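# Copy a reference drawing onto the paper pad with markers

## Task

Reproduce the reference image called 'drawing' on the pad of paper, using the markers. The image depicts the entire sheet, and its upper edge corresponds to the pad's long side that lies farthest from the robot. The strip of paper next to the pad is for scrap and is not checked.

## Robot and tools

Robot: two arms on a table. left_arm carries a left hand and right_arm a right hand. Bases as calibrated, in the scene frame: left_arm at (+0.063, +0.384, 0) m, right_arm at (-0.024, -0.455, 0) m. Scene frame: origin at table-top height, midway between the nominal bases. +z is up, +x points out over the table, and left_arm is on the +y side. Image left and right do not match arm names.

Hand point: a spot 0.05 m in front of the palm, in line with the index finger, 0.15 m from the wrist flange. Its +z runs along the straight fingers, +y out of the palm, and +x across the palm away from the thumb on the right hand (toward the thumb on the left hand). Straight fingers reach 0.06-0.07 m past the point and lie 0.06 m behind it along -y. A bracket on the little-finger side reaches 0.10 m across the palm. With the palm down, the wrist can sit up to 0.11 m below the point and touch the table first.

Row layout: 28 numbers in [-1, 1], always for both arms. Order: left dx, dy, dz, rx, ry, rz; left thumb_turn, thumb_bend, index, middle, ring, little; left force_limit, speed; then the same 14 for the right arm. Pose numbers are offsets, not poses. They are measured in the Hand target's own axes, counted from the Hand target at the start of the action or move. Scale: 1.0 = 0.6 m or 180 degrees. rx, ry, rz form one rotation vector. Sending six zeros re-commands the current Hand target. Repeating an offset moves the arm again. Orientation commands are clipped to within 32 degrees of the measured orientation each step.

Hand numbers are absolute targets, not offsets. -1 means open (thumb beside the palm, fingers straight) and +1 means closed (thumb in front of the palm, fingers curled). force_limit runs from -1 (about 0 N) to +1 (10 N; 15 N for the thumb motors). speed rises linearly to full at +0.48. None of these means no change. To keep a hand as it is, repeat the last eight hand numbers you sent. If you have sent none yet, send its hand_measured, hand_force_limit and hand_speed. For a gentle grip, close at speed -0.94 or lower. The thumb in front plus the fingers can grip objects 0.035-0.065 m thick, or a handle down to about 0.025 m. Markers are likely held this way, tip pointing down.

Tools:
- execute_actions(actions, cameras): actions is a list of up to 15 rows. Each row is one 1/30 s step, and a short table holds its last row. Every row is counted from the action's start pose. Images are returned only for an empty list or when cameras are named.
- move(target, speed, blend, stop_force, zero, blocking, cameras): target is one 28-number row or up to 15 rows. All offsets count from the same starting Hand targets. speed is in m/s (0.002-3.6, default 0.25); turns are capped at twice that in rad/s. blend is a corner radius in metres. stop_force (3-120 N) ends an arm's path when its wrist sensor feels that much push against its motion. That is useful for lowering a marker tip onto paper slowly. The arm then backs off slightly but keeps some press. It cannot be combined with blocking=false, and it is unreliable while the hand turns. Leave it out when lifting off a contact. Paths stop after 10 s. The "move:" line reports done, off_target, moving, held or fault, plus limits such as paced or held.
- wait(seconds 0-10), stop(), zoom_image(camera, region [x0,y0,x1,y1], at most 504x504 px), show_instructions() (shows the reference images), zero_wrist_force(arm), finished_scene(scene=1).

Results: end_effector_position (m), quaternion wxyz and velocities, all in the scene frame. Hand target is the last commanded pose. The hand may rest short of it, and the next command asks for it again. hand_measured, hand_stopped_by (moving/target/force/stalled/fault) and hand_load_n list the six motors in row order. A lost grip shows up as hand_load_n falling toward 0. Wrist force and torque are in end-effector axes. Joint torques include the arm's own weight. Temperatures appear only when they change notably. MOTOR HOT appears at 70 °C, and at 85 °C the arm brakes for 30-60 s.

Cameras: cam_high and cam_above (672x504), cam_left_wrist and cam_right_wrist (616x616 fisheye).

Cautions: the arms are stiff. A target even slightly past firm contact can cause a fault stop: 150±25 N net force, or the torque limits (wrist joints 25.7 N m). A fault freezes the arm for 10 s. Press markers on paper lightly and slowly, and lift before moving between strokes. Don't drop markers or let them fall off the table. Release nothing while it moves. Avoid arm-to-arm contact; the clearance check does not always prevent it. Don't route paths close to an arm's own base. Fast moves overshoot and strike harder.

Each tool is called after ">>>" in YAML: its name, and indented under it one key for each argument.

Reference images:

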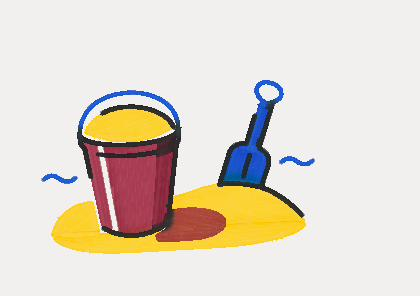

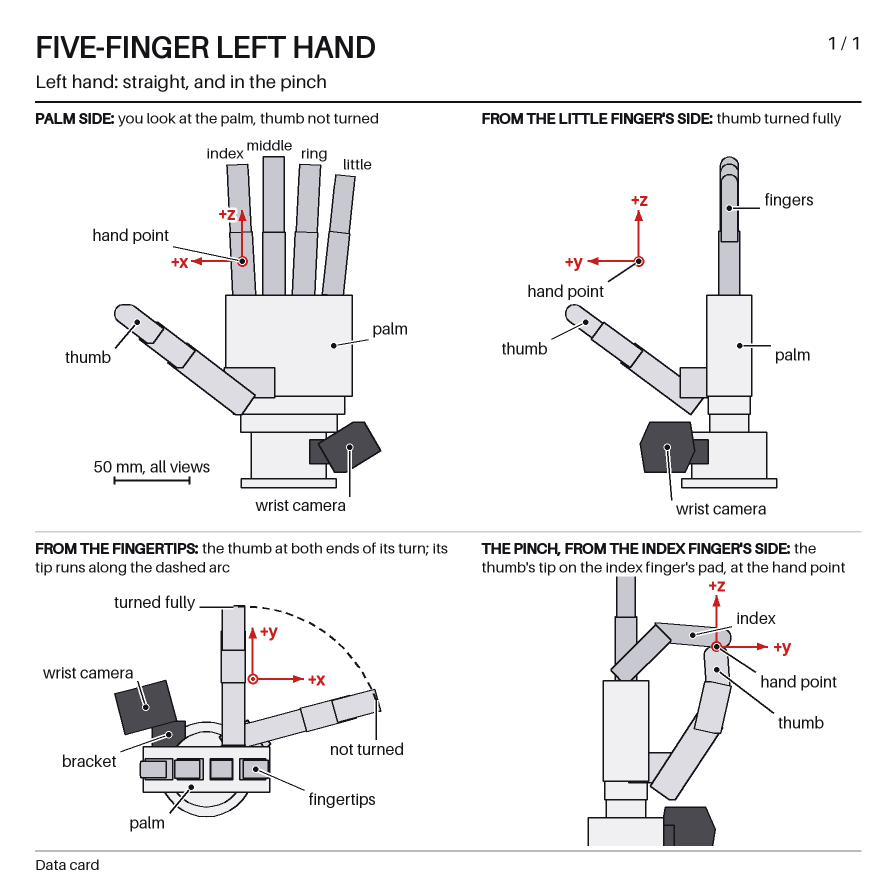

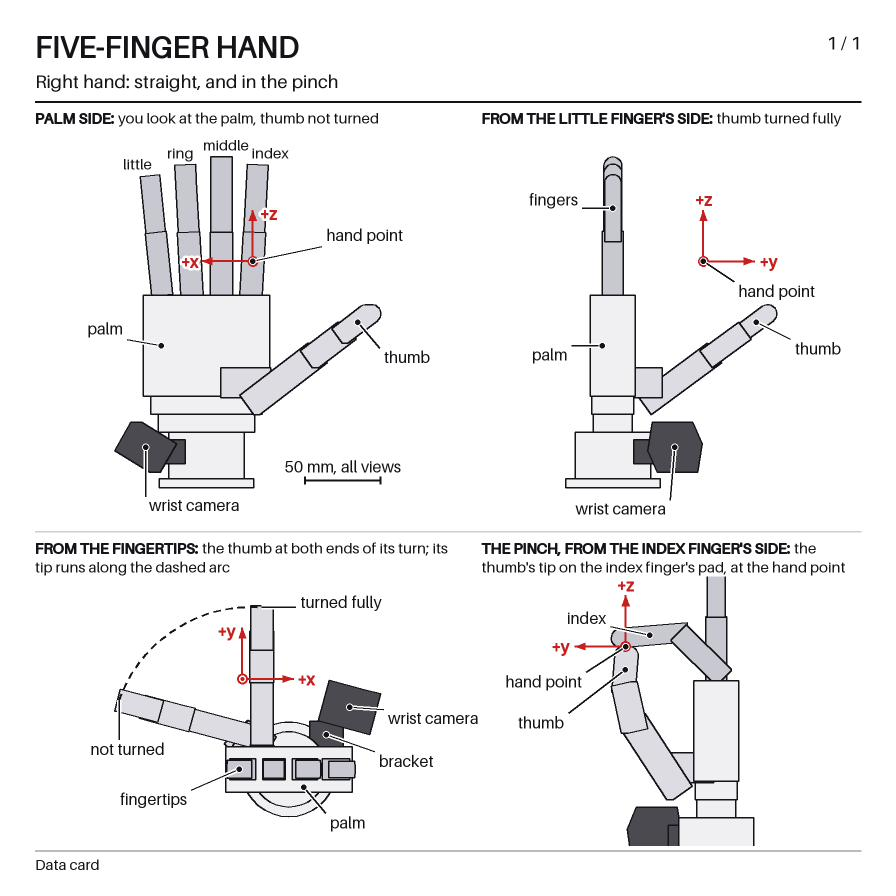

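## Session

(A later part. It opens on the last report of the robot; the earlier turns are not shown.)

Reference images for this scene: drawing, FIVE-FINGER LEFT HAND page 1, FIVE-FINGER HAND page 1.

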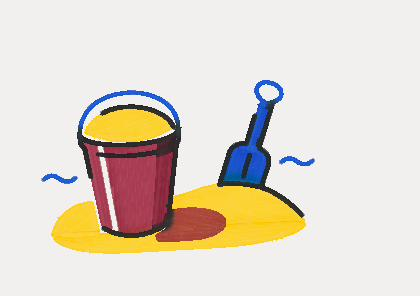

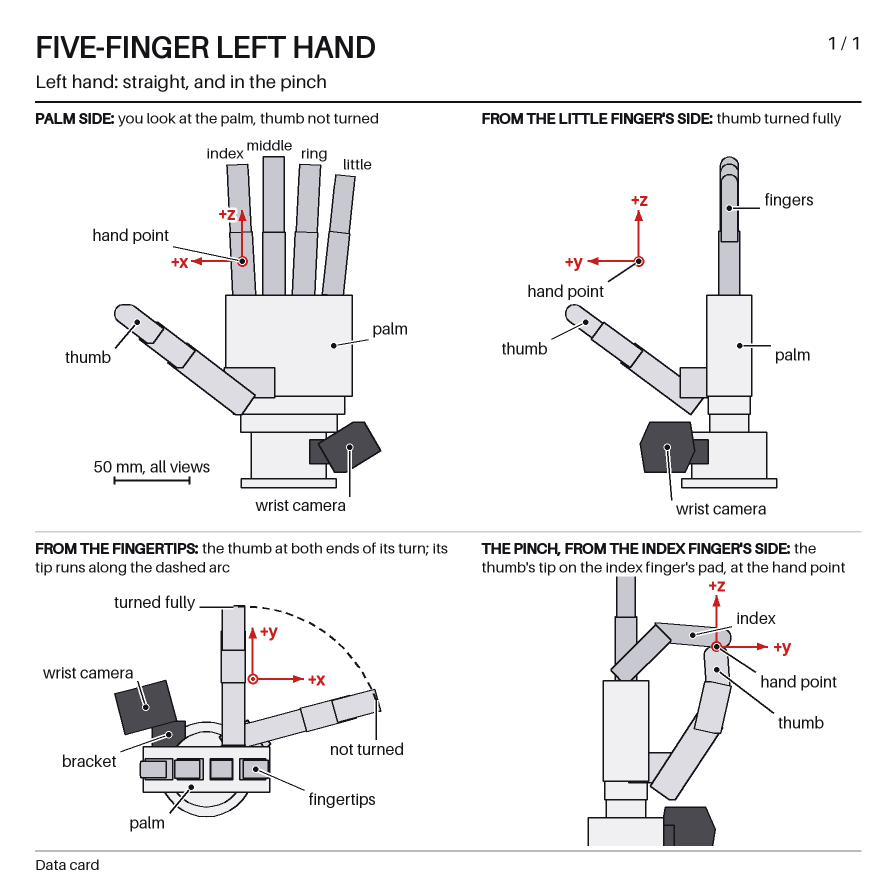

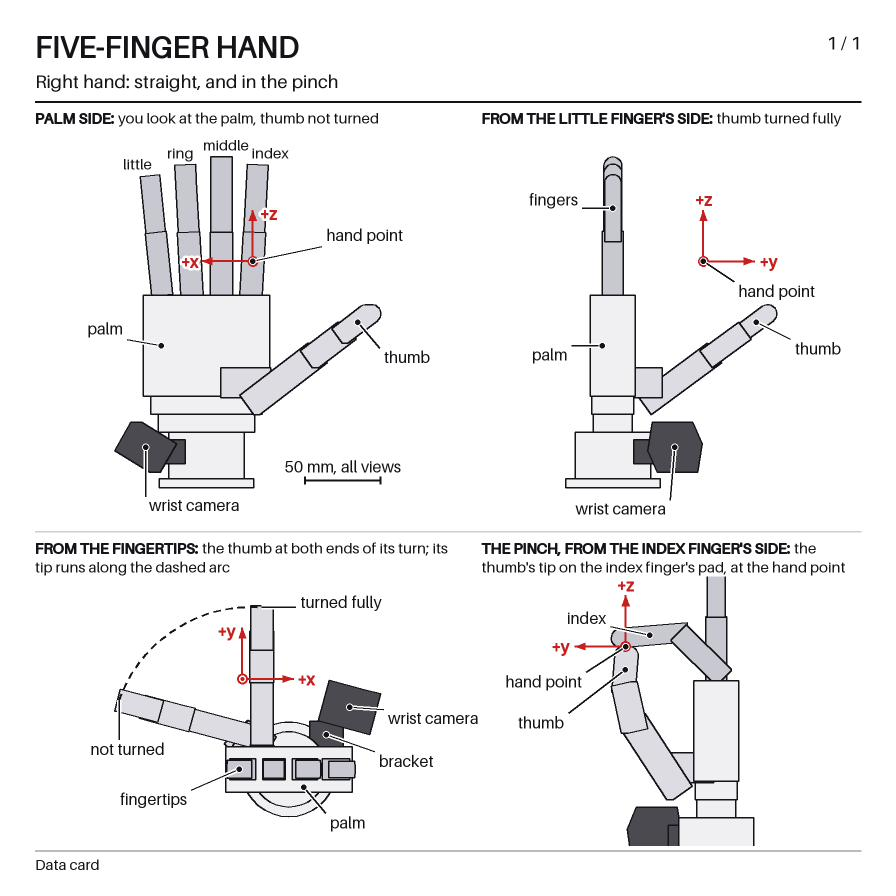

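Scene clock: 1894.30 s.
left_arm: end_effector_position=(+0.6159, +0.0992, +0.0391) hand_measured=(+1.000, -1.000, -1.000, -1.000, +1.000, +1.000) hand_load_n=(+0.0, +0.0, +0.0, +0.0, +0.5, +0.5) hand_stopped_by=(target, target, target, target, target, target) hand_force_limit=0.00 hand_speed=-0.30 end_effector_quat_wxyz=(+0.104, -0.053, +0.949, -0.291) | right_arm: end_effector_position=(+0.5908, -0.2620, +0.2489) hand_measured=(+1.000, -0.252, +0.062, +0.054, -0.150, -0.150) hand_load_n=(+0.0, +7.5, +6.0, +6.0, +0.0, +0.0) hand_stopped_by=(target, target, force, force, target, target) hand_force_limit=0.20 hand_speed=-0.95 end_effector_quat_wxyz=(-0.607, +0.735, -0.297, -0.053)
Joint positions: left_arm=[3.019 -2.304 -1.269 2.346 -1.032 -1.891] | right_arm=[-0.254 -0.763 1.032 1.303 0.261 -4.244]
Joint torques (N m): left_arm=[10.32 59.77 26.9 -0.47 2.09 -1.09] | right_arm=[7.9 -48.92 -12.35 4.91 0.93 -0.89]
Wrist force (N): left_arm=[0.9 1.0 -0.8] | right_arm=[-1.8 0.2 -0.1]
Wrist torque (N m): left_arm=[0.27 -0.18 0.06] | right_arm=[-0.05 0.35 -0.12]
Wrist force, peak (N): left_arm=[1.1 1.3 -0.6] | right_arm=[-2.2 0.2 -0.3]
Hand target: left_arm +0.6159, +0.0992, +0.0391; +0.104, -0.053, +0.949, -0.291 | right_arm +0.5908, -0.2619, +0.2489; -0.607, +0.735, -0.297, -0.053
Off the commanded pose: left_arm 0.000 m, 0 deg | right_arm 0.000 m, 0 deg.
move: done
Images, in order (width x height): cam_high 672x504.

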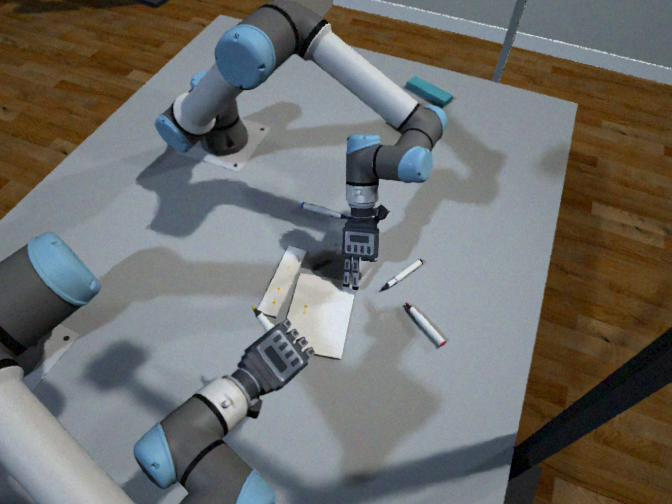

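Wrist 3 increases. Continue in the same direction.

>>> move:
  target: [0,0,0,0,0,0,1,-1,-1,-1,1,1,0,-0.3,0,0,0,0,0,0.65,1,-0.25,0.45,0.45,-0.15,-0.15,0.2,-0.95]
  speed: 0.4

>>> move:
  target: [0,0,0,0,0,0,1,-1,-1,-1,1,1,0,-0.3,0,0,0,0,0,0.7,1,-0.25,0.45,0.45,-0.15,-0.15,0.2,-0.95]
  speed: 0.4
  cameras: ["cam_high", "cam_above"]

Scene clock: 1909.50 s.
left_arm: end_effector_position=(+0.6159, +0.0992, +0.0391) hand_measured=(+1.000, -1.000, -1.000, -1.000, +1.000, +1.000) hand_load_n=(+0.0, +0.0, +0.0, +0.0, +0.0, +0.0) hand_stopped_by=(target, target, target, target, target, target) hand_force_limit=0.00 hand_speed=-0.30 end_effector_quat_wxyz=(+0.104, -0.053, +0.949, -0.291) | right_arm: end_effector_position=(+0.5908, -0.2619, +0.2490) hand_measured=(+1.000, -0.252, +0.062, +0.054, -0.150, -0.150) hand_load_n=(-0.5, +7.5, +6.0, +6.0, +0.0, +0.0) hand_stopped_by=(target, target, force, force, target, target) hand_force_limit=0.20 hand_speed=-0.95 end_effector_quat_wxyz=(+0.272, -0.131, +0.782, +0.545)
Joint positions: left_arm=[3.019 -2.304 -1.269 2.346 -1.032 -1.891] | right_arm=[-0.305 -0.752 1.357 1.157 0.266 -2.397]
Joint torques (N m): left_arm=[9.89 59.69 27.83 -0.33 2.1 -0.93] | right_arm=[3.74 -40.04 -26.38 4.96 0.77 -1.01]
Wrist force (N): left_arm=[0.8 0.8 -0.6] | right_arm=[-2.1 0.2 0.0]
Wrist torque (N m): left_arm=[0.22 -0.17 0.07] | right_arm=[0.09 0.42 -0.12]
Wrist force, peak (N): left_arm=[1.1 1.2 -0.9] | right_arm=[-3.1 0.6 -0.1]
Hand target: left_arm +0.6159, +0.0992, +0.0391; +0.104, -0.053, +0.949, -0.291 | right_arm +0.5908, -0.2619, +0.2489; +0.272, -0.131, +0.782, +0.545
Off the commanded pose: left_arm 0.000 m, 0 deg | right_arm 0.000 m, 0 deg.
move: done

Scene clock: 1912.87 s.
left_arm: end_effector_position=(+0.6159, +0.0992, +0.0391) hand_measured=(+1.000, -1.000, -1.000, -1.000, +1.000, +1.000) hand_load_n=(+0.0, +0.0, +0.0, +0.0, +0.0, +0.0) hand_stopped_by=(target, target, target, target, target, target) hand_force_limit=0.00 hand_speed=-0.30 end_effector_quat_wxyz=(+0.104, -0.053, +0.949, -0.291) | right_arm: end_effector_position=(+0.5908, -0.2619, +0.2490) hand_measured=(+1.000, -0.252, +0.062, +0.054, -0.150, -0.150) hand_load_n=(+0.0, +7.0, +6.5, +5.5, +0.0, +0.0) hand_stopped_by=(target, target, force, force, target, target) hand_force_limit=0.20 hand_speed=-0.95 end_effector_quat_wxyz=(-0.362, +0.638, +0.472, +0.490)
Joint positions: left_arm=[3.019 -2.304 -1.269 2.346 -1.032 -1.891] | right_arm=[-0.259 -1.019 1.505 1.106 0.261 -0.022]
Joint torques (N m): left_arm=[9.11 59.65 27.44 -0.44 2 -1.08] | right_arm=[2.88 -30.83 -7.58 4.75 -0.04 -1.05]
Wrist force (N): left_arm=[1.0 0.9 -0.6] | right_arm=[0.1 0.0 0.7]
Wrist torque (N m): left_arm=[0.25 -0.20 0.07] | right_arm=[-0.03 -0.04 0.21]
Wrist force, peak (N): left_arm=[1.2 0.9 -1.1] | right_arm=[-2.6 0.2 -0.1]
Hand target: left_arm +0.6159, +0.0992, +0.0391; +0.104, -0.053, +0.949, -0.291 | right_arm +0.5908, -0.2619, +0.2489; -0.362, +0.638, +0.472, +0.490
Off the commanded pose: left_arm 0.000 m, 0 deg | right_arm 0.000 m, 0 deg.
move: done
Images, in order (width x height): cam_high 672x504, cam_above 672x504.

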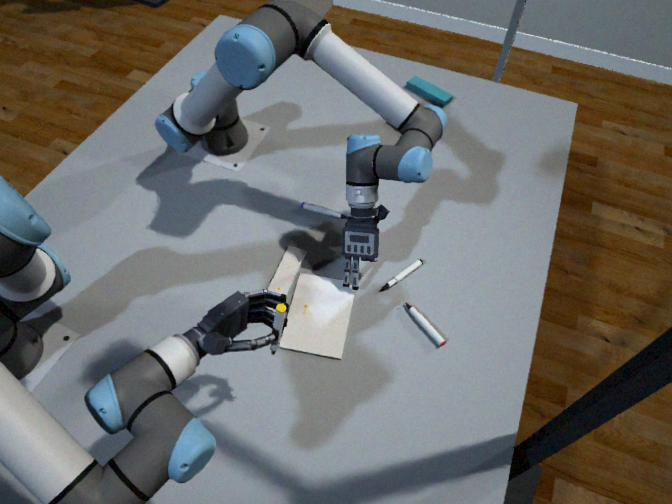

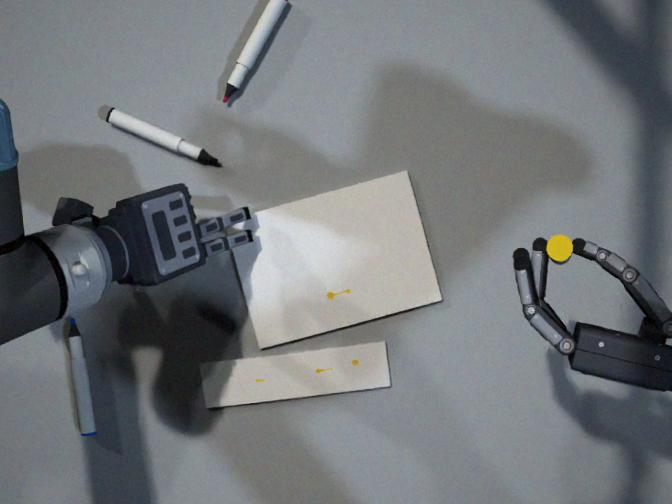

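>>> move:
  target: [0,0,0,0,0,0,1,-1,-1,-1,1,1,0,-0.3,-0.24148,0,0.0647,0.1422,0,-0.0381,1,-0.25,0.45,0.45,-0.15,-0.15,0.2,-0.95]
  speed: 0.15

>>> move:
  target: [0.00556,0.01887,0.02692,0,0,0,1,-1,-1,-1,1,1,0,-0.3,0,0,0,0,0,0,1,-0.25,0.45,0.45,-0.15,-0.15,0.2,-0.95]
  speed: 0.015
  stop_force: 7
  cameras: ["cam_above", "cam_high"]

Scene clock: 1925.70 s.
left_arm: end_effector_position=(+0.6159, +0.0992, +0.0391) hand_measured=(+1.000, -1.000, -1.000, -1.000, +1.000, +1.000) hand_load_n=(+0.0, +0.0, +0.0, +0.0, +0.0, +0.0) hand_stopped_by=(target, target, target, target, target, target) hand_force_limit=0.00 hand_speed=-0.30 end_effector_quat_wxyz=(+0.104, -0.053, +0.949, -0.291) | right_arm: end_effector_position=(+0.5908, -0.2618, +0.0990) hand_measured=(+1.000, -0.252, +0.062, +0.054, -0.150, -0.150) hand_load_n=(+0.0, +7.5, +6.0, +5.5, +0.0, +0.0) hand_stopped_by=(target, target, force, force, target, target) hand_force_limit=0.20 hand_speed=-0.95 end_effector_quat_wxyz=(-0.465, +0.513, +0.605, +0.394)
Joint positions: left_arm=[3.019 -2.304 -1.269 2.346 -1.032 -1.891] | right_arm=[-0.261 -0.565 1.37 1.804 0.534 -1.101]
Joint torques (N m): left_arm=[7.93 59.18 27.03 -0.47 1.97 -1.05] | right_arm=[-8.1 -48.33 -9.86 -0.2 -2.75 1.89]
Wrist force (N): left_arm=[0.8 0.8 -0.5] | right_arm=[0.4 -0.1 0.7]
Wrist torque (N m): left_arm=[0.21 -0.16 0.07] | right_arm=[-0.04 -0.15 0.08]
Wrist force, peak (N): left_arm=[1.4 1.1 -0.9] | right_arm=[0.8 -0.4 1.1]
Hand target: left_arm +0.6159, +0.0992, +0.0391; +0.104, -0.053, +0.949, -0.291 | right_arm +0.5909, -0.2618, +0.0989; -0.465, +0.513, +0.605, +0.394
Off the commanded pose: left_arm 0.000 m, 0 deg | right_arm 0.000 m, 0 deg.
move: done

Scene clock: 1927.67 s.
left_arm: end_effector_position=(+0.6159, +0.0993, +0.0262) hand_measured=(+1.000, -1.000, -1.000, -1.000, +1.000, +1.000) hand_load_n=(+0.0, -0.5, +0.0, +0.5, +0.0, +0.0) hand_stopped_by=(target, target, target, target, target, target) hand_force_limit=0.00 hand_speed=-0.30 end_effector_quat_wxyz=(+0.104, -0.053, +0.949, -0.291) | right_arm: end_effector_position=(+0.5909, -0.2618, +0.0989) hand_measured=(+1.000, -0.252, +0.062, +0.054, -0.150, -0.150) hand_load_n=(+0.5, +7.5, +6.0, +6.0, +0.0, +0.0) hand_stopped_by=(target, target, force, force, target, target) hand_force_limit=0.20 hand_speed=-0.95 end_effector_quat_wxyz=(-0.465, +0.513, +0.605, +0.394)
Joint positions: left_arm=[3.019 -2.318 -1.281 2.371 -1.032 -1.891] | right_arm=[-0.261 -0.565 1.37 1.804 0.534 -1.101]
Joint torques (N m): left_arm=[3.14 56.12 25.04 -3.23 -1.81 0.57] | right_arm=[-7.3 -42.8 -15.45 1.69 1.83 -2.33]
Wrist force (N): left_arm=[0.2 -3.5 -6.2] | right_arm=[0.4 0.2 0.8]
Wrist torque (N m): left_arm=[0.69 -0.31 0.11] | right_arm=[-0.01 -0.15 0.10]
Wrist force, peak (N): left_arm=[-0.6 -7.2 -16.1] | right_arm=[0.6 0.3 1.2]
Hand target: left_arm +0.6159, +0.0992, +0.0262; +0.104, -0.053, +0.949, -0.291 (not the last commanded pose) | right_arm +0.5909, -0.2618, +0.0989; -0.465, +0.513, +0.605, +0.394
Off the commanded pose: left_arm 0.007 m, 0 deg | right_arm 0.000 m, 0 deg.
move: contact (left_arm)
Images, in order (width x height): cam_high 672x504, cam_above 672x504.

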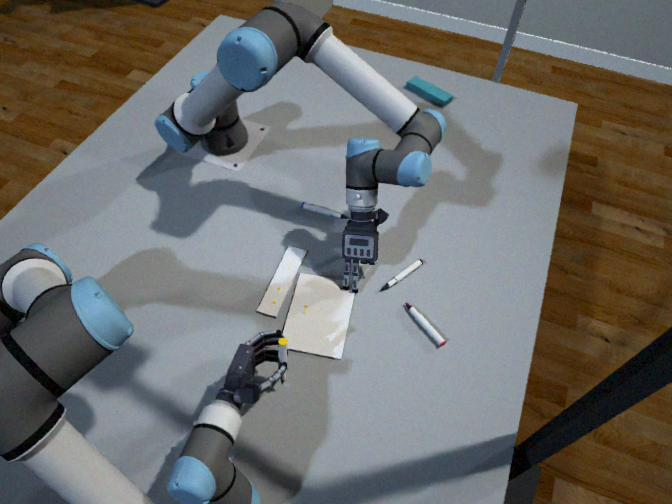

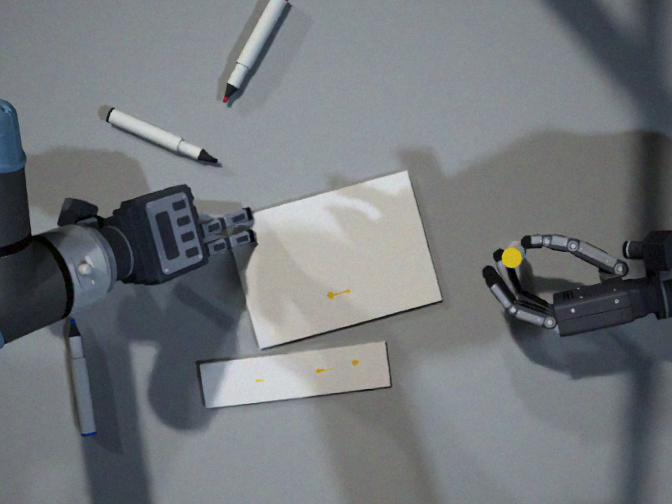

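>>> zoom_image:
  camera: "cam_above"
  region: [200, 180, 300, 280]

>>> zoom_image:
  camera: "cam_above"
  region: [388, 151, 428, 191]

>>> zoom_image:
  camera: "cam_above"
  region: [420, 280, 460, 320]

>>> zoom_image:
  camera: "cam_above"
  region: [240, 328, 280, 368]

Scaled by 5.040.

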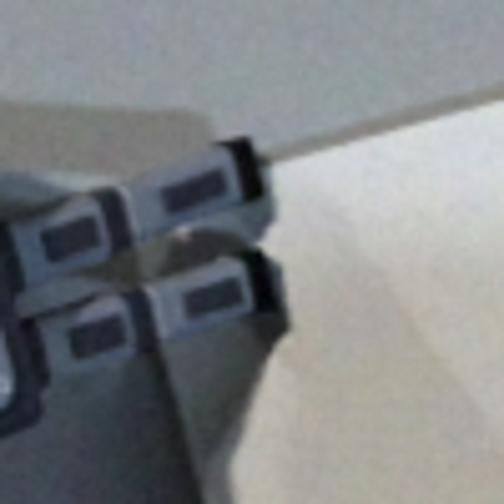

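Scaled by 12.600.

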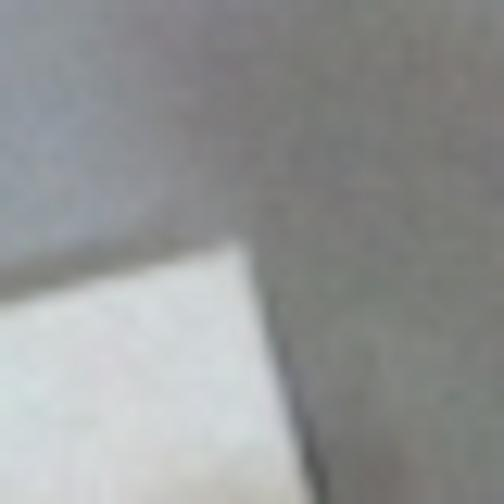

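Scaled by 12.600.

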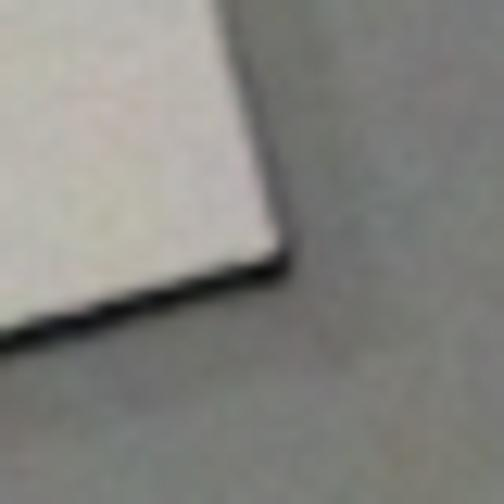

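Scaled by 12.600.

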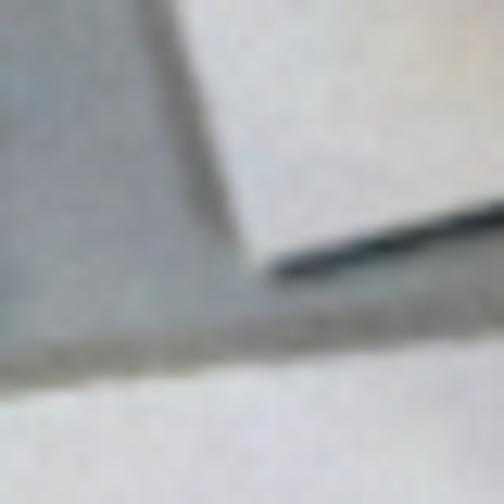

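>>> move:
  target:
    - [0,0,0,0,0,0,1,-1,-1,-1,1,1,0,-0.3,0.073484,-0.003842,0.274246,0,0,0,1,-0.25,0.45,0.45,-0.15,-0.15,0.2,-0.95]
    - [0,0,0,0,0,0,1,-1,-1,-1,1,1,0,-0.3,0.031627,-0.003842,0.285462,0,0,0,1,-0.25,0.45,0.45,-0.15,-0.15,0.2,-0.95]
  speed: 0.1
  blend: [0.01,0]
  cameras: ["cam_above", "cam_high"]

Scene clock: 1995.37 s.
left_arm: end_effector_position=(+0.6159, +0.0992, +0.0262) hand_measured=(+1.000, -1.000, -1.000, -1.000, +1.000, +1.000) hand_load_n=(+0.0, +0.0, +0.0, +0.5, +0.0, +0.0) hand_stopped_by=(target, target, target, target, target, target) hand_force_limit=0.00 hand_speed=-0.30 end_effector_quat_wxyz=(+0.104, -0.053, +0.949, -0.291) | right_arm: end_effector_position=(+0.5606, -0.0942, +0.0730) hand_measured=(+1.000, -0.252, +0.062, +0.054, -0.150, -0.150) hand_load_n=(+0.0, +7.5, +6.0, +6.0, +0.0, +0.0) hand_stopped_by=(target, target, force, force, target, target) hand_force_limit=0.20 hand_speed=-0.95 end_effector_quat_wxyz=(-0.464, +0.512, +0.606, +0.394) end_effector_velocity=(+0.001, -0.001, +0.002) end_effector_angular_velocity=(+0.000, +0.003, -0.002)
Joint positions: left_arm=[3.019 -2.318 -1.281 2.371 -1.032 -1.891] | right_arm=[0.021 -0.551 1.327 1.405 0.321 -0.636]
Joint velocities: left_arm=[within noise] | right_arm=[-0.002 -0.004 0.001 0.005 0 0.001]
Joint torques (N m): left_arm=[-13.99 57.39 25.06 -0.43 -0.62 -1.18] | right_arm=[-2.05 -58.65 -13.54 4.81 1.66 2.27]
Wrist force (N): left_arm=[0.2 -3.6 -6.2] | right_arm=[0.4 0.3 0.8]
Wrist torque (N m): left_arm=[0.68 -0.30 0.11] | right_arm=[0.02 -0.13 0.16]
Wrist force, peak (N): left_arm=[0.1 -3.8 -6.7] | right_arm=[1.0 0.4 1.3]
Hand target: left_arm +0.6159, +0.0992, +0.0262; +0.104, -0.053, +0.949, -0.291 | right_arm +0.5605, -0.0942, +0.0730; -0.465, +0.513, +0.605, +0.394
Off the commanded pose: left_arm 0.000 m, 0 deg | right_arm 0.000 m, 0 deg.
move: done
Images, in order (width x height): cam_high 672x504, cam_above 672x504.

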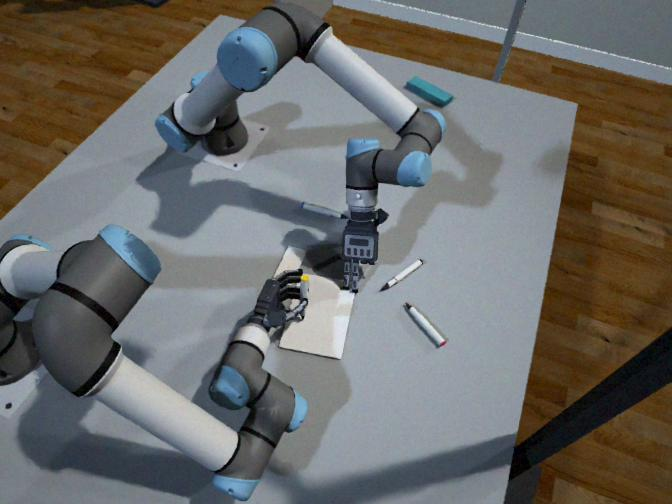

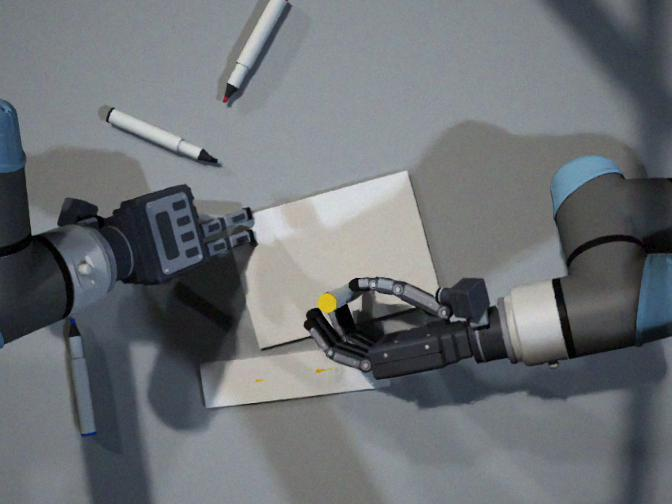

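>>> move:
  target: [0,0,0,0,0,0,1,-1,-1,-1,1,1,0,-0.3,-0.008049,0,0.002157,0,0,0,1,-0.25,0.45,0.45,-0.15,-0.15,0.2,-0.95]
  speed: 0.006
  stop_force: 3

Scene clock: 2015.40 s.
left_arm: end_effector_position=(+0.6159, +0.0992, +0.0262) hand_measured=(+1.000, -1.000, -1.000, -1.000, +1.000, +1.000) hand_load_n=(+0.0, +0.0, +0.0, +0.5, +0.0, +0.0) hand_stopped_by=(target, target, target, target, target, target) hand_force_limit=0.00 hand_speed=-0.30 end_effector_quat_wxyz=(+0.104, -0.053, +0.949, -0.291) | right_arm: end_effector_position=(+0.5606, -0.0942, +0.0690) hand_measured=(+1.000, -0.252, +0.062, +0.054, -0.150, -0.150) hand_load_n=(-0.5, +7.0, +6.0, +6.0, +0.0, +0.0) hand_stopped_by=(target, target, force, force, target, target) hand_force_limit=0.20 hand_speed=-0.95 end_effector_quat_wxyz=(-0.465, +0.513, +0.605, +0.394)
Joint positions: left_arm=[3.019 -2.318 -1.281 2.371 -1.032 -1.891] | right_arm=[0.021 -0.544 1.326 1.4 0.321 -0.636]
Joint torques (N m): left_arm=[-12.87 55.36 25.59 -0.29 0.35 -1.02] | right_arm=[6.3 -59.01 -8.44 4.51 1.32 2.13]
Wrist force (N): left_arm=[0.2 -3.6 -5.9] | right_arm=[3.3 0.1 1.0]
Wrist torque (N m): left_arm=[0.66 -0.29 0.11] | right_arm=[0.02 -0.09 0.13]
Wrist force, peak (N): left_arm=[0.2 -4.0 -6.4] | right_arm=[5.3 -0.1 0.8]
Hand target: left_arm +0.6159, +0.0992, +0.0262; +0.104, -0.053, +0.949, -0.291 | right_arm +0.5605, -0.0942, +0.0690; -0.465, +0.513, +0.605, +0.394 (not the last commanded pose)
Off the commanded pose: left_arm 0.000 m, 0 deg | right_arm 0.001 m, 0 deg.
move: contact (right_arm)

>>> move:
  target:
    - [0,0,0,0,0,0,1,-1,-1,-1,1,1,0,-0.3,0.016099,0,-0.004314,0,0,0,1,-0.25,0.45,0.45,-0.15,-0.15,0.2,-0.95]
    - [0,0,0,0,0,0,1,-1,-1,-1,1,1,0,-0.3,-0.019566,0,-0.201812,0,0,0,1,-0.25,0.45,0.45,-0.15,-0.15,0.2,-0.95]
  speed: 0.12
  blend: [0.005,0]
  cameras: ["cam_above"]

Scene clock: 2029.43 s.
left_arm: end_effector_position=(+0.6159, +0.0992, +0.0262) hand_measured=(+1.000, -1.000, -1.000, -1.000, +1.000, +1.000) hand_load_n=(+0.0, +0.0, +0.0, +0.5, +0.0, +0.0) hand_stopped_by=(target, target, target, target, target, target) hand_force_limit=0.00 hand_speed=-0.30 end_effector_quat_wxyz=(+0.104, -0.053, +0.949, -0.291) | right_arm: end_effector_position=(+0.5803, -0.2125, +0.0889) hand_measured=(+1.000, -0.252, +0.062, +0.054, -0.150, -0.150) hand_load_n=(+0.0, +7.5, +6.5, +5.5, +0.0, +0.0) hand_stopped_by=(target, target, force, force, target, target) hand_force_limit=0.20 hand_speed=-0.95 end_effector_quat_wxyz=(-0.465, +0.513, +0.605, +0.394)
Joint positions: left_arm=[3.019 -2.318 -1.281 2.371 -1.032 -1.891] | right_arm=[-0.183 -0.565 1.392 1.705 0.468 -1.013]
Joint torques (N m): left_arm=[-13.45 55.79 25.26 -0.45 0.6 -1.14] | right_arm=[-0.24 -41.67 -22.69 -0.03 -3.48 2.15]
Wrist force (N): left_arm=[0.1 -3.6 -5.9] | right_arm=[0.6 0.3 0.8]
Wrist torque (N m): left_arm=[0.65 -0.29 0.11] | right_arm=[-0.01 -0.17 0.13]
Wrist force, peak (N): left_arm=[0.2 -3.8 -6.4] | right_arm=[3.9 0.2 1.0]
Hand target: left_arm +0.6159, +0.0992, +0.0262; +0.104, -0.053, +0.949, -0.291 | right_arm +0.5803, -0.2126, +0.0889; -0.465, +0.513, +0.605, +0.394
Off the commanded pose: left_arm 0.000 m, 0 deg | right_arm 0.000 m, 0 deg.
move: done
Images, in order (width x height): cam_above 672x504.

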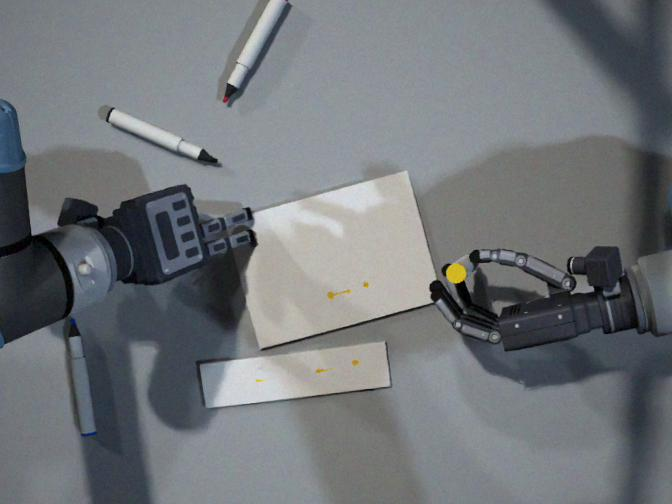

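>>> zoom_image:
  camera: "cam_above"
  region: [320, 265, 380, 310]

>>> zoom_image:
  camera: "cam_above"
  region: [240, 328, 280, 368]

>>> zoom_image:
  camera: "cam_above"
  region: [388, 151, 428, 191]

Scaled by 8.400.

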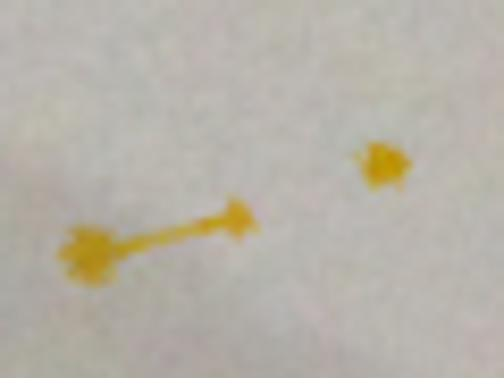

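Scaled by 12.600.

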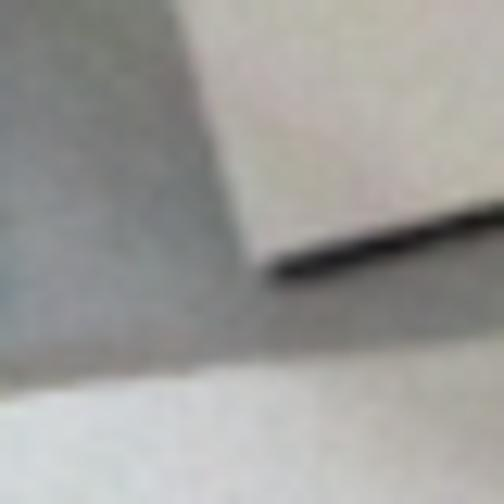

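Scaled by 12.600.

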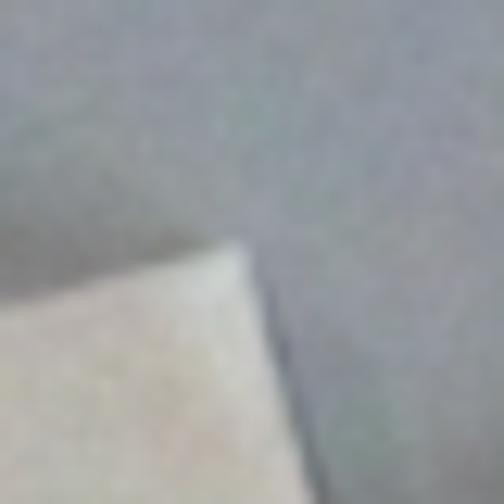

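>>> show_instructions:

Reference images for this scene: drawing, FIVE-FINGER LEFT HAND page 1, FIVE-FINGER HAND page 1.

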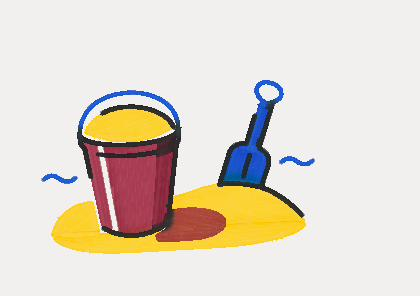

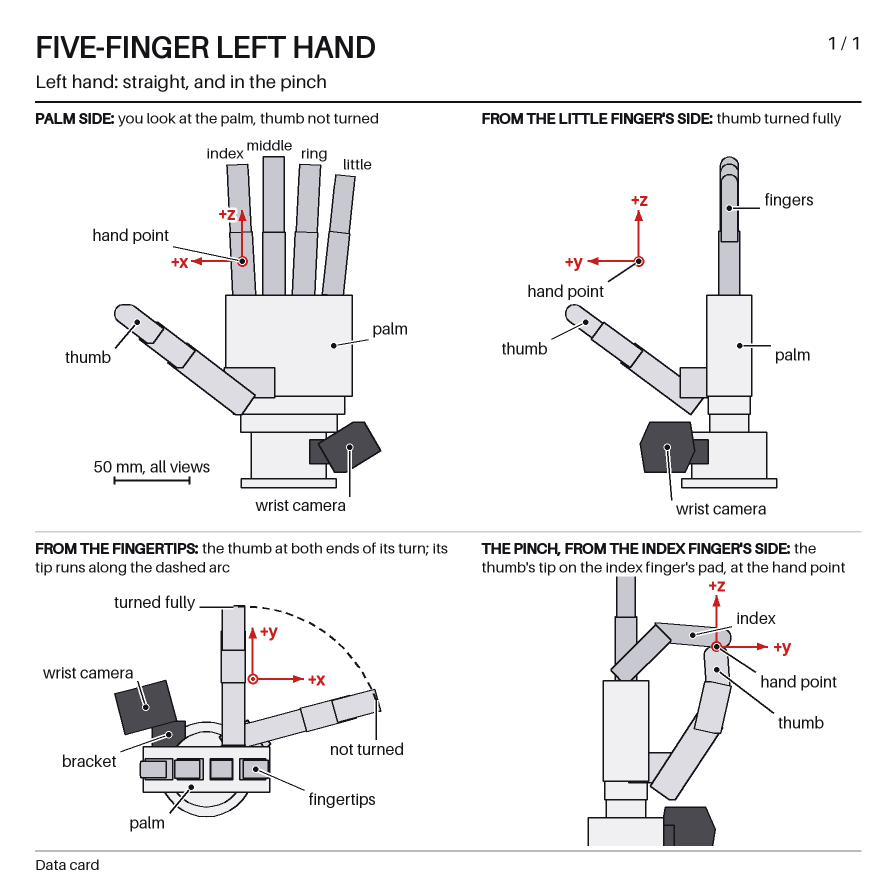

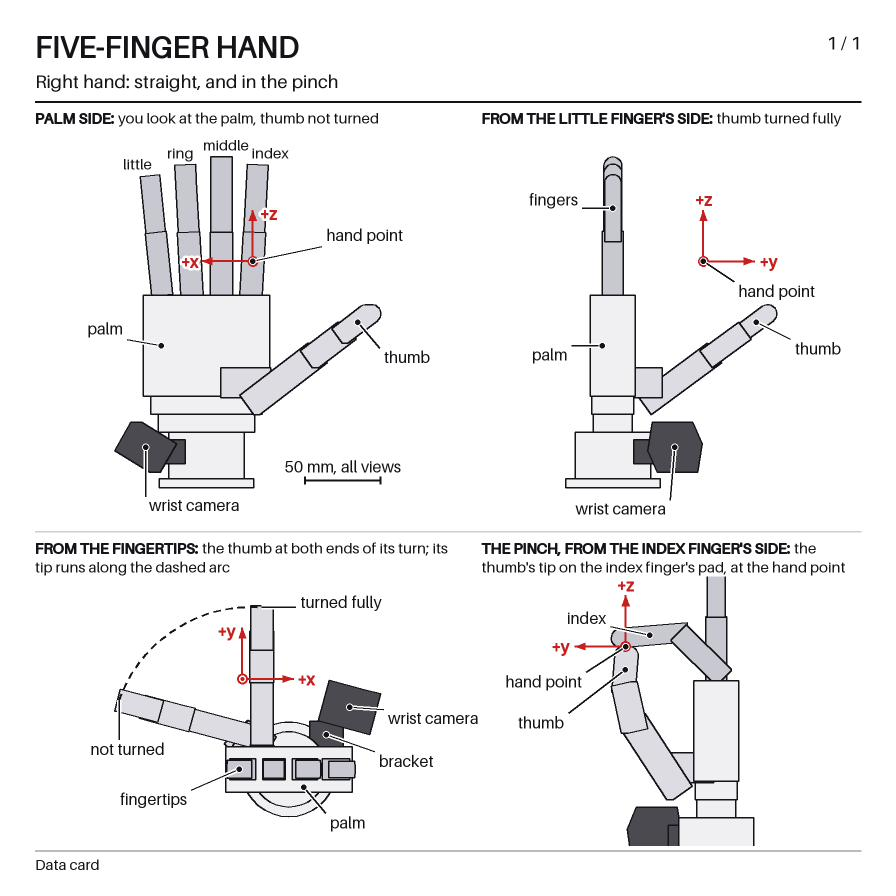

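>>> move:
  target:
    - [0,0,0,0,0,0,1,-1,-1,-1,1,1,0,-0.3,0.049125,-0.006449,0.27285,0,0,0,1,-0.25,0.45,0.45,-0.15,-0.15,0.2,-0.95]
    - [0,0,0,0,0,0,1,-1,-1,-1,1,1,0,-0.3,0.040431,-0.006449,0.275179,0,0,0,1,-0.25,0.45,0.45,-0.15,-0.15,0.2,-0.95]
    - [0,0,0,0,0,0,1,-1,-1,-1,1,1,0,-0.3,0.015199,-0.00485,0.181014,0,0,0,1,-0.25,0.45,0.45,-0.15,-0.15,0.2,-0.95]
  speed: [0.1,0.015,0.04]
  blend: [0,0,0]

Scene clock: 2116.90 s.
left_arm: end_effector_position=(+0.6159, +0.0992, +0.0262) hand_measured=(+1.000, -1.000, -1.000, -1.000, +1.000, +1.000) hand_load_n=(+0.0, +0.0, +0.0, +0.5, +0.0, +0.0) hand_stopped_by=(target, target, target, target, target, target) hand_force_limit=0.00 hand_speed=-0.30 end_effector_quat_wxyz=(+0.104, -0.053, +0.949, -0.291) | right_arm: end_effector_position=(+0.5597, -0.1073, +0.0696) hand_measured=(+1.000, -0.252, +0.062, +0.054, -0.150, -0.150) hand_load_n=(+0.0, +7.5, +6.0, +6.0, +0.0, +0.0) hand_stopped_by=(target, target, force, force, target, target) hand_force_limit=0.20 hand_speed=-0.95 end_effector_quat_wxyz=(-0.465, +0.513, +0.605, +0.394)
Joint positions: left_arm=[3.019 -2.318 -1.281 2.371 -1.032 -1.891] | right_arm=[-0.003 -0.549 1.351 1.435 0.335 -0.695]
Joint torques (N m): left_arm=[-13.96 56.35 25.58 -0.29 0.88 -1.05] | right_arm=[8.61 -43.66 -21.72 -0.43 -4.01 2.56]
Wrist force (N): left_arm=[0.5 -3.9 -6.1] | right_arm=[0.3 0.1 0.8]
Wrist torque (N m): left_arm=[0.63 -0.34 0.13] | right_arm=[-0.01 -0.13 0.03]
Wrist force, peak (N): left_arm=[0.0 -3.9 -6.5] | right_arm=[0.0 0.5 1.4]
Hand target: left_arm +0.6159, +0.0992, +0.0262; +0.104, -0.053, +0.949, -0.291 | right_arm +0.5598, -0.1072, +0.0696; -0.465, +0.513, +0.605, +0.394
Off the commanded pose: left_arm 0.000 m, 0 deg | right_arm 0.000 m, 0 deg.
move: done

>>> move:
  target: [0,0,0,0,0,0,1,-1,-1,-1,1,1,0,-0.3,-0.000483,0,0.000129,0,0,0,1,-0.25,0.45,0.45,-0.15,-0.15,0.2,-0.95]
  speed: 0.004

Scene clock: 2133.57 s.
left_arm: end_effector_position=(+0.6159, +0.0992, +0.0262) hand_measured=(+1.000, -1.000, -1.000, -1.000, +1.000, +1.000) hand_load_n=(+0.0, +0.0, +0.0, +0.5, +0.0, +0.0) hand_stopped_by=(target, target, target, target, target, target) hand_force_limit=0.00 hand_speed=-0.30 end_effector_quat_wxyz=(+0.104, -0.053, +0.949, -0.291) | right_arm: end_effector_position=(+0.5598, -0.1072, +0.0694) hand_measured=(+1.000, -0.252, +0.062, +0.054, -0.150, -0.150) hand_load_n=(+0.0, +7.5, +6.0, +6.0, +0.0, +0.0) hand_stopped_by=(target, target, force, force, target, target) hand_force_limit=0.20 hand_speed=-0.95 end_effector_quat_wxyz=(-0.465, +0.513, +0.605, +0.394)
Joint positions: left_arm=[3.019 -2.318 -1.281 2.371 -1.032 -1.891] | right_arm=[-0.003 -0.549 1.351 1.434 0.335 -0.695]
Joint torques (N m): left_arm=[-13.64 56.21 25.08 -0.39 0.87 -1.12] | right_arm=[8.65 -42.46 -23.12 -0.08 -4.09 2.79]
Wrist force (N): left_arm=[0.1 -3.5 -6.3] | right_arm=[0.6 0.2 0.8]
Wrist torque (N m): left_arm=[0.69 -0.30 0.11] | right_arm=[0.00 -0.14 0.04]
Wrist force, peak (N): left_arm=[0.0 -3.7 -6.5] | right_arm=[0.3 0.5 1.0]
Hand target: left_arm +0.6159, +0.0992, +0.0262; +0.104, -0.053, +0.949, -0.291 | right_arm +0.5598, -0.1072, +0.0693; -0.465, +0.513, +0.605, +0.394
Off the commanded pose: left_arm 0.000 m, 0 deg | right_arm 0.000 m, 0 deg.
move: done

>>> move:
  target: [0,0,0,0,0,0,1,-1,-1,-1,1,1,0,-0.3,-0.000322,0,0.000086,0,0,0,1,-0.25,0.45,0.45,-0.15,-0.15,0.2,-0.95]
  speed: 0.004

Scene clock: 2142.10 s.
left_arm: end_effector_position=(+0.6159, +0.0992, +0.0262) hand_measured=(+1.000, -1.000, -1.000, -1.000, +1.000, +1.000) hand_load_n=(+0.0, +0.0, +0.0, +0.5, +0.0, +0.0) hand_stopped_by=(target, target, target, target, target, target) hand_force_limit=0.00 hand_speed=-0.30 end_effector_quat_wxyz=(+0.104, -0.053, +0.949, -0.291) | right_arm: end_effector_position=(+0.5598, -0.1072, +0.0691) hand_measured=(+1.000, -0.252, +0.062, +0.054, -0.150, -0.150) hand_load_n=(-0.5, +7.5, +6.0, +6.0, +0.0, +0.0) hand_stopped_by=(target, target, force, force, target, target) hand_force_limit=0.20 hand_speed=-0.95 end_effector_quat_wxyz=(-0.465, +0.513, +0.605, +0.394)
Joint positions: left_arm=[3.019 -2.318 -1.281 2.371 -1.032 -1.891] | right_arm=[-0.003 -0.548 1.351 1.434 0.335 -0.695]
Joint torques (N m): left_arm=[-12.23 57.34 25.3 -0.38 0.81 -0.89] | right_arm=[7.57 -42.54 -22.8 -0.5 -2.21 2.77]
Wrist force (N): left_arm=[0.1 -3.7 -6.0] | right_arm=[1.5 0.4 0.5]
Wrist torque (N m): left_arm=[0.66 -0.28 0.10] | right_arm=[0.05 -0.11 0.03]
Wrist force, peak (N): left_arm=[0.2 -3.8 -6.4] | right_arm=[1.5 0.4 1.1]
Hand target: left_arm +0.6159, +0.0992, +0.0262; +0.104, -0.053, +0.949, -0.291 | right_arm +0.5598, -0.1072, +0.0691; -0.465, +0.513, +0.605, +0.394
Off the commanded pose: left_arm 0.000 m, 0 deg | right_arm 0.000 m, 0 deg.
move: done

>>> move:
  target: [0,0,0,0,0,0,1,-1,-1,-1,1,1,0,-0.3,0.025231,-0.001599,0.094166,0,0,0,1,-0.25,0.45,0.45,-0.15,-0.15,0.2,-0.95]
  speed: 0.03

Scene clock: 2154.87 s.
left_arm: end_effector_position=(+0.6159, +0.0992, +0.0262) hand_measured=(+1.000, -1.000, -1.000, -1.000, +1.000, +1.000) hand_load_n=(+0.0, +0.0, +0.0, +0.5, +0.0, +0.0) hand_stopped_by=(target, target, target, target, target, target) hand_force_limit=0.00 hand_speed=-0.30 end_effector_quat_wxyz=(+0.104, -0.053, +0.949, -0.291) | right_arm: end_effector_position=(+0.5492, -0.0496, +0.0693) hand_measured=(+1.000, -0.252, +0.062, +0.054, -0.150, -0.150) hand_load_n=(-0.5, +7.5, +5.5, +6.5, +0.0, +0.0) hand_stopped_by=(target, target, force, force, target, target) hand_force_limit=0.20 hand_speed=-0.95 end_effector_quat_wxyz=(-0.464, +0.512, +0.605, +0.394) end_effector_velocity=(+0.000, +0.000, +0.000) end_effector_angular_velocity=(+0.001, +0.001, +0.001)
Joint positions: left_arm=[3.019 -2.318 -1.281 2.371 -1.032 -1.891] | right_arm=[0.101 -0.559 1.288 1.226 0.283 -0.4]
Joint velocities: left_arm=[within noise] | right_arm=[-0.001 0.001 0 0.004 0 -0.005]
Joint torques (N m): left_arm=[-13.48 55.19 24.26 -0.57 0.72 -0.98] | right_arm=[-7.51 -58.13 -6.03 4.84 -0.33 -2.76]
Wrist force (N): left_arm=[0.0 -3.7 -5.9] | right_arm=[0.5 -0.1 -0.1]
Wrist torque (N m): left_arm=[0.64 -0.26 0.10] | right_arm=[0.02 -0.03 0.14]
Wrist force, peak (N): left_arm=[0.2 -4.1 -6.3] | right_arm=[1.9 0.4 1.0]
Hand target: left_arm +0.6159, +0.0992, +0.0262; +0.104, -0.053, +0.949, -0.291 | right_arm +0.5492, -0.0497, +0.0692; -0.465, +0.513, +0.605, +0.394
Off the commanded pose: left_arm 0.000 m, 0 deg | right_arm 0.000 m, 0 deg.
move: done

>>> move:
  target:
    - [0,0,0,0,0,0,1,-1,-1,-1,1,1,0,-0.3,0.008049,0,-0.002157,0,0,0,1,-0.25,0.45,0.45,-0.15,-0.15,0.2,-0.95]
    - [0,0,0,0,0,0,1,-1,-1,-1,1,1,0,-0.3,-0.053281,0.004238,-0.253814,0,0,0,1,-0.25,0.45,0.45,-0.15,-0.15,0.2,-0.95]
  speed: 0.15
  blend: [0.002,0]
  cameras: ["cam_above"]

>>> zoom_image:
  camera: "cam_above"
  region: [290, 250, 410, 340]

Scene clock: 2172.63 s.
left_arm: end_effector_position=(+0.6159, +0.0992, +0.0262) hand_measured=(+1.000, -1.000, -1.000, -1.000, +1.000, +1.000) hand_load_n=(+0.0, +0.0, +0.0, +0.5, +0.0, +0.0) hand_stopped_by=(target, target, target, target, target, target) hand_force_limit=0.00 hand_speed=-0.30 end_effector_quat_wxyz=(+0.104, -0.053, +0.949, -0.291) | right_arm: end_effector_position=(+0.5772, -0.2025, +0.0776) hand_measured=(+1.000, -0.252, +0.062, +0.054, -0.150, -0.150) hand_load_n=(+0.0, +7.5, +6.0, +6.0, +0.0, +0.0) hand_stopped_by=(target, target, force, force, target, target) hand_force_limit=0.20 hand_speed=-0.95 end_effector_quat_wxyz=(-0.465, +0.513, +0.605, +0.394)
Joint positions: left_arm=[3.019 -2.318 -1.281 2.371 -1.032 -1.891] | right_arm=[-0.167 -0.549 1.393 1.669 0.455 -0.992]
Joint torques (N m): left_arm=[-13.83 55.19 25.07 -0.56 0.88 -1.01] | right_arm=[-5.1 -58.08 -23.5 0.82 -2.86 1.09]
Wrist force (N): left_arm=[0.1 -3.6 -6.1] | right_arm=[0.4 0.1 0.7]
Wrist torque (N m): left_arm=[0.68 -0.27 0.10] | right_arm=[-0.04 -0.14 0.09]
Wrist force, peak (N): left_arm=[0.3 -3.7 -6.6] | right_arm=[0.8 0.4 1.6]
Hand target: left_arm +0.6159, +0.0992, +0.0262; +0.104, -0.053, +0.949, -0.291 | right_arm +0.5773, -0.2025, +0.0777; -0.465, +0.513, +0.605, +0.394
Off the commanded pose: left_arm 0.000 m, 0 deg | right_arm 0.000 m, 0 deg.
move: done
Images, in order (width x height): cam_above 672x504.

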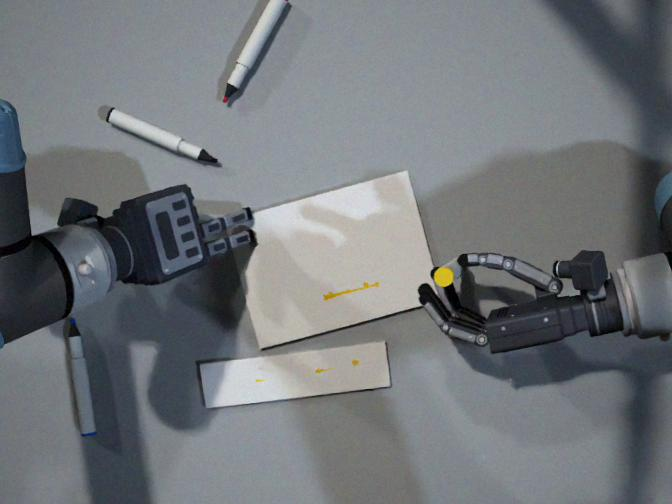

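Scaled by 4.200.

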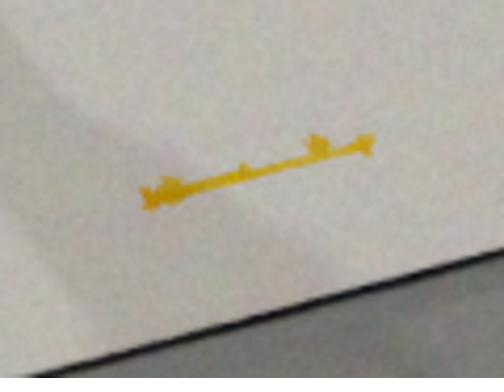

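>>> zoom_image:
  camera: "cam_above"
  region: [240, 328, 280, 368]

>>> zoom_image:
  camera: "cam_above"
  region: [388, 151, 428, 191]

Scaled by 12.600.

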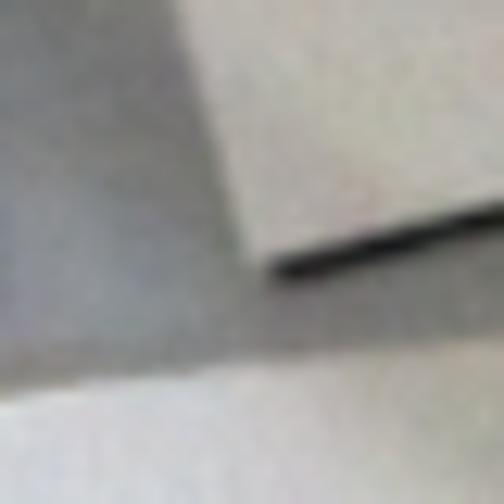

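Scaled by 12.600.

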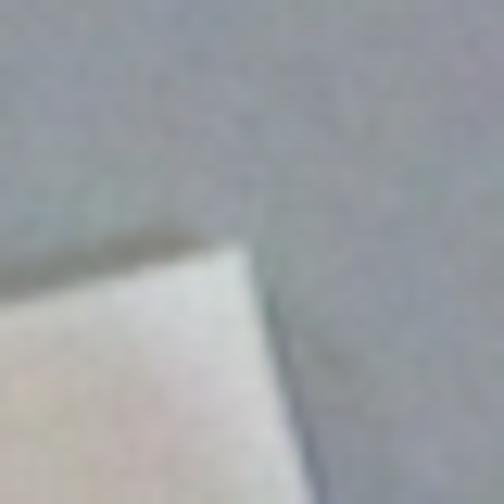

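>>> move:
  target:
    - [0,0,0,0,0,0,1,-1,-1,-1,1,1,0,-0.3,0.038127,-0.013568,0.166382,0,0,0,1,-0.25,0.45,0.45,-0.15,-0.15,0.2,-0.95]
    - [0,0,0,0,0,0,1,-1,-1,-1,1,1,0,-0.3,0.030158,-0.013568,0.168518,0,0,0,1,-0.25,0.45,0.45,-0.15,-0.15,0.2,-0.95]
    - [0,0,0,0,0,0,1,-1,-1,-1,1,1,0,-0.3,0.075525,-0.022744,0.337831,0,0,0,1,-0.25,0.45,0.45,-0.15,-0.15,0.2,-0.95]
  speed: [0.1,0.012,0.03]

Scene clock: 2296.57 s.
left_arm: end_effector_position=(+0.6159, +0.0992, +0.0262) hand_measured=(+1.000, -1.000, -1.000, -1.000, +1.000, +1.000) hand_load_n=(+0.0, +0.0, +0.0, +0.5, +0.0, +0.0) hand_stopped_by=(target, target, target, target, target, target) hand_force_limit=0.00 hand_speed=-0.30 end_effector_quat_wxyz=(+0.104, -0.053, +0.949, -0.291) | right_arm: end_effector_position=(+0.5297, +0.0000, +0.0691) hand_measured=(+1.000, -0.252, +0.062, +0.054, -0.150, -0.150) hand_load_n=(-1.0, +7.5, +5.0, +6.5, +0.0, +0.0) hand_stopped_by=(target, target, force, force, target, target) hand_force_limit=0.20 hand_speed=-0.95 end_effector_quat_wxyz=(-0.464, +0.512, +0.605, +0.394) end_effector_velocity=(+0.000, -0.001, +0.001) end_effector_angular_velocity=(+0.001, -0.001, +0.000)
Joint positions: left_arm=[3.019 -2.318 -1.281 2.371 -1.032 -1.891] | right_arm=[0.193 -0.598 1.272 0.96 0.262 -0.065]
Joint velocities: left_arm=[within noise] | right_arm=[-0.002 -0.001 0.001 0.004 -0.001 -0.005]
Joint torques (N m): left_arm=[-13.69 54.82 25.18 -0.68 0.82 -0.94] | right_arm=[-8.19 -55.39 -7.06 4.83 -2.16 -3.2]
Wrist force (N): left_arm=[0.2 -3.8 -6.1] | right_arm=[1.2 -0.1 0.1]
Wrist torque (N m): left_arm=[0.64 -0.29 0.12] | right_arm=[-0.06 -0.02 0.20]
Wrist force, peak (N): left_arm=[0.0 -3.9 -6.5] | right_arm=[3.1 0.1 0.9]
Hand target: left_arm +0.6159, +0.0992, +0.0262; +0.104, -0.053, +0.949, -0.291 | right_arm +0.5297, -0.0001, +0.0690; -0.465, +0.513, +0.605, +0.394
Off the commanded pose: left_arm 0.000 m, 0 deg | right_arm 0.000 m, 0 deg.
move: done


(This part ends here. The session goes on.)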